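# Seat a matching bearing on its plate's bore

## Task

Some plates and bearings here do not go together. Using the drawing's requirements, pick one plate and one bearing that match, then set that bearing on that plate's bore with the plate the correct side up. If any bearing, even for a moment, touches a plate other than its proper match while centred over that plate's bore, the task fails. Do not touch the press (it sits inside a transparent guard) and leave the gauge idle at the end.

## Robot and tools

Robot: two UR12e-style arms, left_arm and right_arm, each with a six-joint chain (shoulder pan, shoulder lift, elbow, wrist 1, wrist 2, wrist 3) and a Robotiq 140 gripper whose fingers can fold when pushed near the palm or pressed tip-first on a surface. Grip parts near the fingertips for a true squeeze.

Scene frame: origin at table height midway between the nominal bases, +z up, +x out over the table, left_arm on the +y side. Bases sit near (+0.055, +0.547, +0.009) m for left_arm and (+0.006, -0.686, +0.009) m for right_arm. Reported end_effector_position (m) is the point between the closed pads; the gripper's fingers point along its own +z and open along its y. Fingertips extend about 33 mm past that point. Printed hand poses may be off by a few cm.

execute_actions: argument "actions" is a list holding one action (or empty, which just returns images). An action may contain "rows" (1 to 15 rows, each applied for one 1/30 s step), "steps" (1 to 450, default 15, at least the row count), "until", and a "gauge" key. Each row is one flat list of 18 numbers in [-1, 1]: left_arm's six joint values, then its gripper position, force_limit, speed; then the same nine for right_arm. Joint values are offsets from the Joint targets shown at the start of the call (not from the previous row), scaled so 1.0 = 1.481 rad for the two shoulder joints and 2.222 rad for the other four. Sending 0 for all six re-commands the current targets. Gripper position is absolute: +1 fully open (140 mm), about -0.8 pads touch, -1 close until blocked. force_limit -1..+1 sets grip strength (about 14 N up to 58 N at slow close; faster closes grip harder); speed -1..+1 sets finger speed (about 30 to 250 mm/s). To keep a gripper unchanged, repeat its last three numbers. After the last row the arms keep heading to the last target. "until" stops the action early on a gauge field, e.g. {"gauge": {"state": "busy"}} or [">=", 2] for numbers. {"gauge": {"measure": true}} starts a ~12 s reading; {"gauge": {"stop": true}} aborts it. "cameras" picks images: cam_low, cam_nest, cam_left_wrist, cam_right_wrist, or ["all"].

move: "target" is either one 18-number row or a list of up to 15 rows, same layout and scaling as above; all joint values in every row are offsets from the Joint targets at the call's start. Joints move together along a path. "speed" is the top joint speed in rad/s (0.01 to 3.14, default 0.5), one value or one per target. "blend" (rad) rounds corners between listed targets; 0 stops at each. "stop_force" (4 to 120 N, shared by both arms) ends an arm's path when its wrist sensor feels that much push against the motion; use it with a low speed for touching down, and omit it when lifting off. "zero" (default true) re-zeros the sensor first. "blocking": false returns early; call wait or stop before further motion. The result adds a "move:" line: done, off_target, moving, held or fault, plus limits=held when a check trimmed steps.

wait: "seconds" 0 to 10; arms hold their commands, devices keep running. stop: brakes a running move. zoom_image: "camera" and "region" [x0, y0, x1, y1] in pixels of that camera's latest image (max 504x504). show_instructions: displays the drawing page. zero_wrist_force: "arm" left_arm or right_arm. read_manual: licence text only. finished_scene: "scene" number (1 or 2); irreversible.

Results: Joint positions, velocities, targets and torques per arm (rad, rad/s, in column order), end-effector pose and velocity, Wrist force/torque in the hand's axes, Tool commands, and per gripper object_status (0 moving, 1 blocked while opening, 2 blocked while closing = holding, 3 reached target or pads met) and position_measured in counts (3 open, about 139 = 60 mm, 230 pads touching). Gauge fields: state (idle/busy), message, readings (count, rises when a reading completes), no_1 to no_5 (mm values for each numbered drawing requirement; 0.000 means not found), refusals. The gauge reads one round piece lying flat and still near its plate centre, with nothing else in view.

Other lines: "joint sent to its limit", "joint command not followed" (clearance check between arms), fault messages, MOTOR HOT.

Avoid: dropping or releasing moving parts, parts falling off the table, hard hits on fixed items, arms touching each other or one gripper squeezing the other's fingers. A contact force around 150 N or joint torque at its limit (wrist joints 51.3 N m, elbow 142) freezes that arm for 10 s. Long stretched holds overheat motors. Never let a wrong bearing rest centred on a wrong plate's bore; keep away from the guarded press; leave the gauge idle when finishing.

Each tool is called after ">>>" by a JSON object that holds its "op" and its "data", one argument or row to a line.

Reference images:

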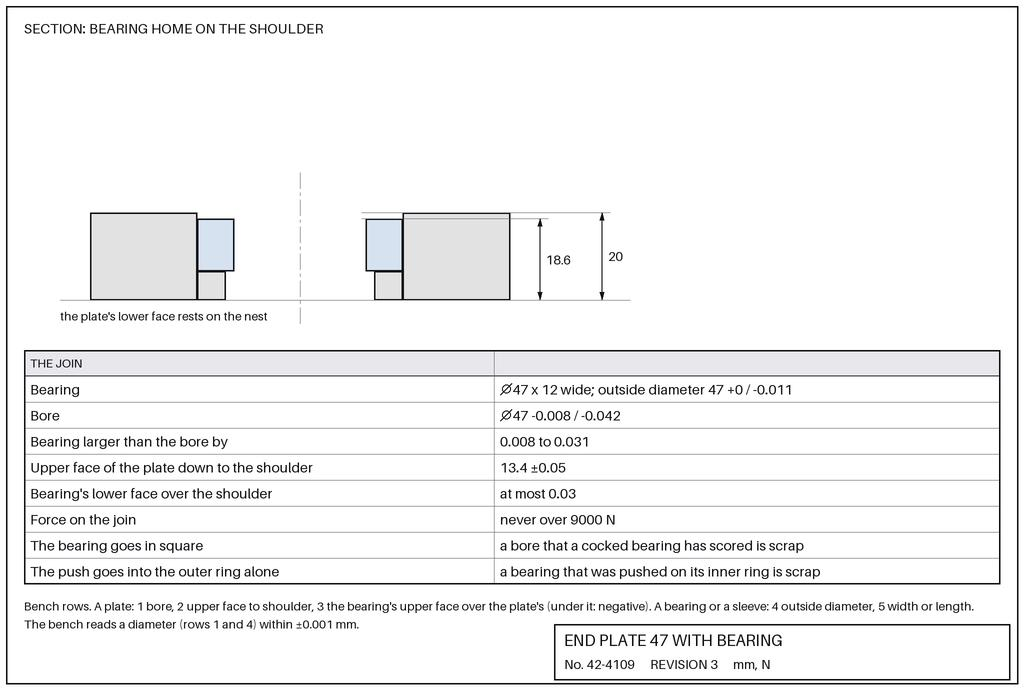

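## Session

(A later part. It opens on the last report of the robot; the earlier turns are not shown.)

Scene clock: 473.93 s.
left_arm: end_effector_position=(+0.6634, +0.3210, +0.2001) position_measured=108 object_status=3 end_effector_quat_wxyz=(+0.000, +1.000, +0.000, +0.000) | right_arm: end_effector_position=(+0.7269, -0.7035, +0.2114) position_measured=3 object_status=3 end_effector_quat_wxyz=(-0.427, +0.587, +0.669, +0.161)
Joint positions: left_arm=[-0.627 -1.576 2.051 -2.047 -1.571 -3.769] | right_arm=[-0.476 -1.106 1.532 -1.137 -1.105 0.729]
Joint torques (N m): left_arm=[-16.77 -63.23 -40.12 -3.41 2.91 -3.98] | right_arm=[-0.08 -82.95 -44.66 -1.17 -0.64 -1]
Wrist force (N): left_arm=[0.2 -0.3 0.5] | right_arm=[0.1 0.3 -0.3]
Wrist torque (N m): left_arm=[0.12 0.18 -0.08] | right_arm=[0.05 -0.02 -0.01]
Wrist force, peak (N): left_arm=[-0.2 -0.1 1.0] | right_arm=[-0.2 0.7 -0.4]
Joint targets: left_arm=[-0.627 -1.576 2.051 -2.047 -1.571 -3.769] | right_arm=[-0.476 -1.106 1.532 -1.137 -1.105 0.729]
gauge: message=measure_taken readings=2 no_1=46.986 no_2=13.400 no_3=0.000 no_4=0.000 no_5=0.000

>>> {"op": "move", "data": {
  "target": [0,0.1097,0.0609,-0.1340,0,0,0.17,-1,-0.5,0,0,0,0,0,0,1,1,1],
  "stop_force": 25,
  "speed": 0.3
}}

>>> {"op": "execute_actions", "data": {
  "actions": [
    {"rows":[[0,0,0,0,0,0,-1,-1,-1,0,0,0,0,0,0,1,1,1]],"steps":100}
  ]
}}

>>> {"op": "move", "data": {
  "target": [
    [0,-0.1097,-0.0609,0.1340,0,0,-1,-1,-1,0,0,0,0,0,0,1,1,1],
    [0.4558,0.1822,-0.2331,0.1117,0,0.999,-1,-1,-1,0,0,0,0,0,0,1,1,1]
  ],
  "speed": [0.4,0.9],
  "blend": [0.05,0],
  "cameras": ["cam_left_wrist"]
}}

>>> {"op": "zoom_image", "data": {
  "camera": "cam_left_wrist",
  "region": [240, 120, 480, 300]
}}

Scene clock: 490.40 s.
left_arm: end_effector_position=(+0.6634, +0.3211, +0.0550) position_measured=108 object_status=3 end_effector_quat_wxyz=(+0.000, +1.000, +0.000, +0.000) | right_arm: end_effector_position=(+0.7269, -0.7035, +0.2114) position_measured=3 object_status=3 end_effector_quat_wxyz=(-0.427, +0.587, +0.669, +0.161)
Joint positions: left_arm=[-0.627 -1.413 2.187 -2.345 -1.571 -3.769] | right_arm=[-0.476 -1.106 1.532 -1.137 -1.105 0.729]
Joint torques (N m): left_arm=[-16.18 -44.22 -29.77 -8.18 3.14 -3.61] | right_arm=[-0.58 -83.37 -44.24 -1.09 -0.67 -0.85]
Wrist force (N): left_arm=[-0.1 -0.1 -0.1] | right_arm=[0.1 0.1 -0.4]
Wrist torque (N m): left_arm=[0.21 0.27 -0.05] | right_arm=[0.01 -0.03 -0.01]
Wrist force, peak (N): left_arm=[-0.3 -0.4 1.9] | right_arm=[0.2 0.6 -0.7]
Joint targets: left_arm=[-0.627 -1.413 2.187 -2.345 -1.571 -3.769] | right_arm=[-0.476 -1.106 1.532 -1.137 -1.105 0.729]
gauge: message=measure_taken readings=2 no_1=46.986 no_2=13.400 no_3=0.000 no_4=0.000 no_5=0.000
move: done

Scene clock: 493.93 s.
left_arm: end_effector_position=(+0.6634, +0.3211, +0.0550) position_measured=160 object_status=2 end_effector_quat_wxyz=(+0.000, +1.000, +0.000, +0.000) | right_arm: end_effector_position=(+0.7269, -0.7035, +0.2114) position_measured=3 object_status=3 end_effector_quat_wxyz=(-0.427, +0.587, +0.669, +0.161)
Joint positions: left_arm=[-0.627 -1.413 2.187 -2.345 -1.571 -3.769] | right_arm=[-0.476 -1.106 1.532 -1.137 -1.105 0.729]
Joint torques (N m): left_arm=[-15.77 -43.37 -29.75 -4.66 3.05 -3.6] | right_arm=[-0.71 -83.89 -44.01 -1.11 -0.63 -1.02]
Wrist force (N): left_arm=[-2.3 -1.6 -8.5] | right_arm=[-0.1 0.2 -0.1]
Wrist torque (N m): left_arm=[0.26 0.23 -0.05] | right_arm=[0.05 0.02 -0.01]
Wrist force, peak (N): left_arm=[-2.3 -2.0 -8.5] | right_arm=[0.4 0.5 -0.5]
Joint targets: left_arm=[-0.627 -1.413 2.187 -2.345 -1.571 -3.769] | right_arm=[-0.476 -1.106 1.532 -1.137 -1.105 0.729]
gauge: message=measure_taken readings=2 no_1=46.986 no_2=13.400 no_3=0.000 no_4=0.000 no_5=0.000

Scene clock: 497.83 s.
left_arm: end_effector_position=(+0.9142, +0.7624, +0.1201) position_measured=160 object_status=2 end_effector_quat_wxyz=(+0.000, +0.716, -0.698, +0.000) | right_arm: end_effector_position=(+0.7269, -0.7035, +0.2114) position_measured=3 object_status=3 end_effector_quat_wxyz=(-0.427, +0.587, +0.669, +0.161)
Joint positions: left_arm=[0.048 -1.144 1.669 -2.097 -1.571 -1.549] | right_arm=[-0.476 -1.106 1.532 -1.137 -1.105 0.729]
Joint torques (N m): left_arm=[19.85 -76.4 -49.99 -8.18 3.02 3.74] | right_arm=[0.86 -81.87 -42.94 -1.1 -0.81 -0.96]
Wrist force (N): left_arm=[-0.4 0.1 1.9] | right_arm=[0.1 0.2 -0.4]
Wrist torque (N m): left_arm=[0.11 0.43 -0.22] | right_arm=[0.04 -0.02 -0.01]
Wrist force, peak (N): left_arm=[-2.1 -1.9 -8.5] | right_arm=[0.1 0.2 -0.7]
Joint targets: left_arm=[0.048 -1.143 1.669 -2.097 -1.571 -1.549] | right_arm=[-0.476 -1.106 1.532 -1.137 -1.105 0.729]
gauge: message=measure_taken readings=2 no_1=46.986 no_2=13.400 no_3=0.000 no_4=0.000 no_5=0.000
move: done
camera_calibration:
cam_left_wrist: T_world_to_cam=[[-0.99955, -0.0255131, -0.015771, 0.947355], [-0.0294596, 0.933887, 0.356353, -0.731404], [0.00563663, 0.356657, -0.934218, 0.0143899], [0, 0, 0, 1]] pos_world=[0.925301, 0.702086, 0.289022]
Images, in order (width x height): cam_left_wrist 672x504.

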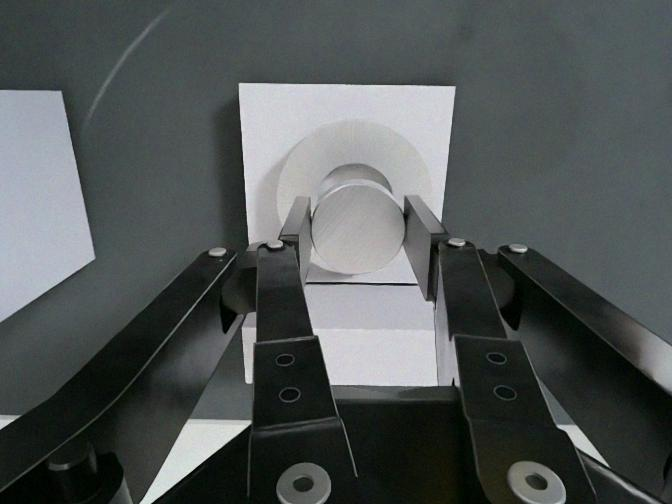

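Scaled by 2.100 from the camera's 672x504 image, which has a finer 960x720 frame.

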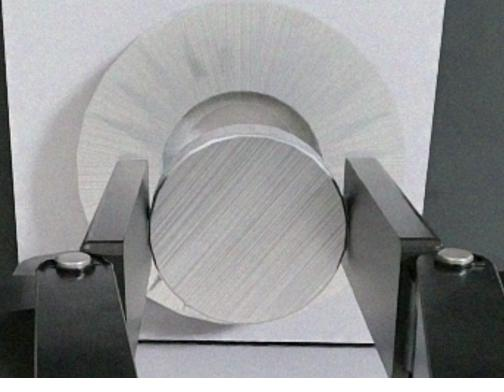

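>>> {"op": "move", "data": {
  "target": [
    [-0.0006,0.0204,0.0110,-0.0247,0,0,-1,-1,-1,0,0,0,0,0,0,1,1,1],
    [-0.0006,0.0272,0.0147,-0.0329,0,0,-1,-1,-1,0,0,0,0,0,0,1,1,1]
  ],
  "speed": [0.1,0.03],
  "blend": [0.005,0],
  "stop_force": 6,
  "cameras": ["cam_left_wrist"]
}}

>>> {"op": "zoom_image", "data": {
  "camera": "cam_left_wrist",
  "region": [240, 120, 480, 300]
}}

Scene clock: 537.27 s.
left_arm: end_effector_position=(+0.9146, +0.7616, +0.0777) position_measured=160 object_status=2 end_effector_quat_wxyz=(+0.000, +0.716, -0.698, +0.000) | right_arm: end_effector_position=(+0.7269, -0.7035, +0.2114) position_measured=3 object_status=3 end_effector_quat_wxyz=(-0.427, +0.587, +0.669, +0.161)
Joint positions: left_arm=[0.047 -1.106 1.699 -2.164 -1.571 -1.549] | right_arm=[-0.476 -1.106 1.532 -1.137 -1.105 0.729]
Joint torques (N m): left_arm=[-11.91 -103.38 -48.31 -3.05 2.61 3.58] | right_arm=[0.63 -80.76 -43.52 -1.18 -0.54 -1.05]
Wrist force (N): left_arm=[-0.2 0.1 2.3] | right_arm=[0.1 0.2 -0.5]
Wrist torque (N m): left_arm=[0.15 0.38 -0.20] | right_arm=[0.04 -0.02 -0.01]
Wrist force, peak (N): left_arm=[0.5 4.5 -5.8] | right_arm=[-0.3 0.3 -0.7]
Joint targets: left_arm=[0.047 -1.106 1.699 -2.164 -1.571 -1.549] | right_arm=[-0.476 -1.106 1.532 -1.137 -1.105 0.729]
gauge: message=measure_taken readings=2 no_1=46.986 no_2=13.400 no_3=0.000 no_4=0.000 no_5=0.000
move: contact (left_arm); path passed 1 of 2 targets
camera_calibration:
cam_left_wrist: T_world_to_cam=[[-0.999573, -0.0244595, -0.0160133, 0.94631], [-0.0285616, 0.933916, 0.356349, -0.716482], [0.00623899, 0.356654, -0.934216, -0.0255284], [0, 0, 0, 1]] pos_world=[0.925601, 0.701385, 0.246622]
Images, in order (width x height): cam_left_wrist 672x504.

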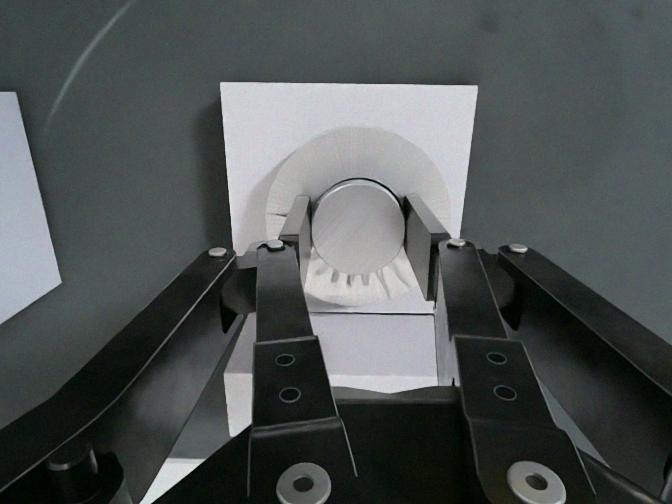

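Scaled by 2.100 from the camera's 672x504 image, which has a finer 960x720 frame.

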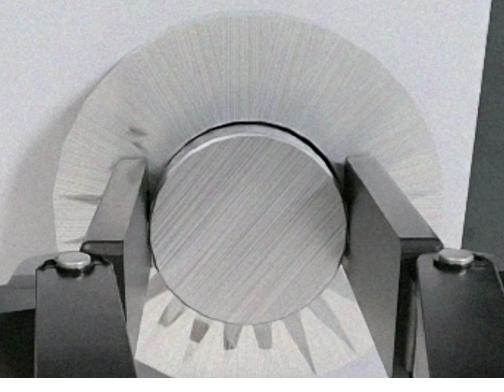

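>>> {"op": "execute_actions", "data": {
  "actions": [
    {"rows":[[0,0,0,0,0,0,0.25,-1,-1,0,0,0,0,0,0,1,1,1]],"steps":45}
  ]
}}

>>> {"op": "move", "data": {
  "target": [
    [0,-0.0264,-0.0138,0.031,0,0,0.25,-1,-1,0,0,0,0,0,0,1,1,1],
    [-0.08,-0.15,0.03,0.07,0,0,0.25,-1,-1,0,0,0,0,0,0,1,1,1]
  ],
  "speed": [0.15,0.5],
  "blend": [0,0],
  "cameras": ["cam_left_wrist"]
}}

Scene clock: 548.97 s.
left_arm: end_effector_position=(+0.9146, +0.7617, +0.0777) position_measured=98 object_status=3 end_effector_quat_wxyz=(+0.000, +0.716, -0.698, +0.000) | right_arm: end_effector_position=(+0.7269, -0.7035, +0.2114) position_measured=3 object_status=3 end_effector_quat_wxyz=(-0.427, +0.587, +0.669, +0.161)
Joint positions: left_arm=[0.047 -1.106 1.699 -2.164 -1.571 -1.549] | right_arm=[-0.476 -1.106 1.532 -1.137 -1.105 0.729]
Joint torques (N m): left_arm=[13.42 -100.98 -43.96 -6.64 2.47 3.44] | right_arm=[-0.97 -81.8 -43.64 -1.05 -0.73 -0.97]
Wrist force (N): left_arm=[-0.1 0.0 1.5] | right_arm=[-0.1 0.3 -0.6]
Wrist torque (N m): left_arm=[0.14 0.36 -0.20] | right_arm=[0.06 0.03 -0.01]
Wrist force, peak (N): left_arm=[-0.3 0.3 2.7] | right_arm=[-0.2 0.6 -0.7]
Joint targets: left_arm=[0.047 -1.106 1.699 -2.164 -1.571 -1.549] | right_arm=[-0.476 -1.106 1.532 -1.137 -1.105 0.729]
gauge: message=measure_taken readings=2 no_1=46.986 no_2=13.400 no_3=0.000 no_4=0.000 no_5=0.000

Scene clock: 560.27 s.
left_arm: end_effector_position=(+0.8715, +0.6938, +0.1756) position_measured=98 object_status=3 end_effector_quat_wxyz=(+0.001, +0.687, -0.726, -0.001) | right_arm: end_effector_position=(+0.7269, -0.7035, +0.2114) position_measured=3 object_status=3 end_effector_quat_wxyz=(-0.427, +0.587, +0.669, +0.161)
Joint positions: left_arm=[-0.034 -1.269 1.737 -2.035 -1.571 -1.549] | right_arm=[-0.476 -1.106 1.532 -1.137 -1.105 0.729]
Joint torques (N m): left_arm=[2.32 -79.01 -44.27 -5.29 0.16 -0.18] | right_arm=[-0.53 -82.18 -43.37 -1.03 -0.95 -1.15]
Wrist force (N): left_arm=[-0.3 0.8 1.2] | right_arm=[0.0 0.2 -0.4]
Wrist torque (N m): left_arm=[0.39 0.37 -0.12] | right_arm=[0.03 0.00 -0.01]
Wrist force, peak (N): left_arm=[18.4 16.3 -5.4] | right_arm=[-0.1 0.6 -0.7]
Joint targets: left_arm=[-0.034 -1.269 1.737 -2.035 -1.571 -1.549] | right_arm=[-0.476 -1.106 1.532 -1.137 -1.105 0.729]
Tool commands: left_gripper/position=+0.247059 left_gripper/force_limit=-1.0 left_gripper/speed=-1.0 right_gripper/position=+1.0 right_gripper/force_limit=+1.0 right_gripper/speed=+1.0
FORCE FAULT: contact force on the left arm reached its limit, and that arm stopped for 10 seconds. The contact can be on any part of that arm, not only on its tool. That arm's remaining commands of this call were not run. That arm's target is now where it stood when the stop ended, not its last command. That arm accepts commands again.
gauge: message=measure_taken readings=2 no_1=46.986 no_2=13.400 no_3=0.000 no_4=0.000 no_5=0.000
move: fault (left_arm); left_arm: the shoulder lift is farthest, 0.060 rad from its target
camera_calibration:
cam_left_wrist: T_world_to_cam=[[-0.99836, 0.0559949, -0.0118788, 0.845532], [0.0481004, 0.93317, 0.356203, -0.755553], [0.0310305, 0.355048, -0.934333, 0.0699353], [0, 0, 0, 1]] pos_world=[0.878318, 0.632883, 0.344517]
Images, in order (width x height): cam_left_wrist 672x504.

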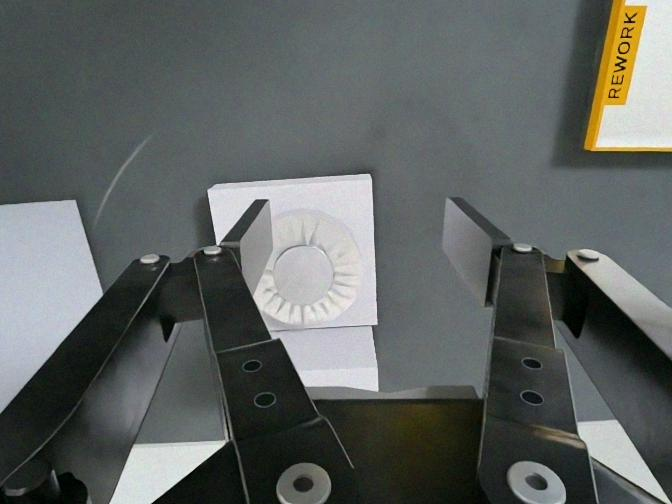

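>>> {"op": "zoom_image", "data": {
  "camera": "cam_left_wrist",
  "region": [220, 180, 400, 350]
}}

Scaled by 2.800 from the camera's 672x504 image, which has a finer 960x720 frame.

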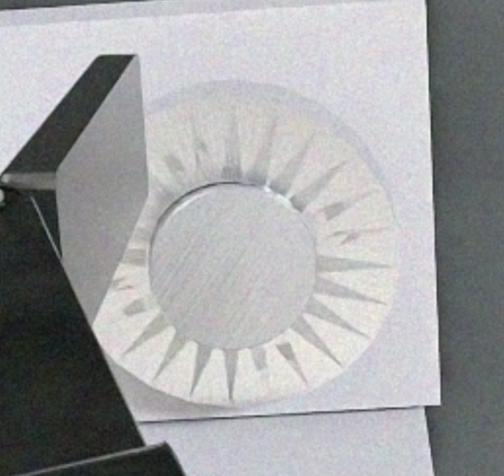

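>>> {"op": "finished_scene", "data": {
  "scene": 1
}}

The scene is finished: the task was done.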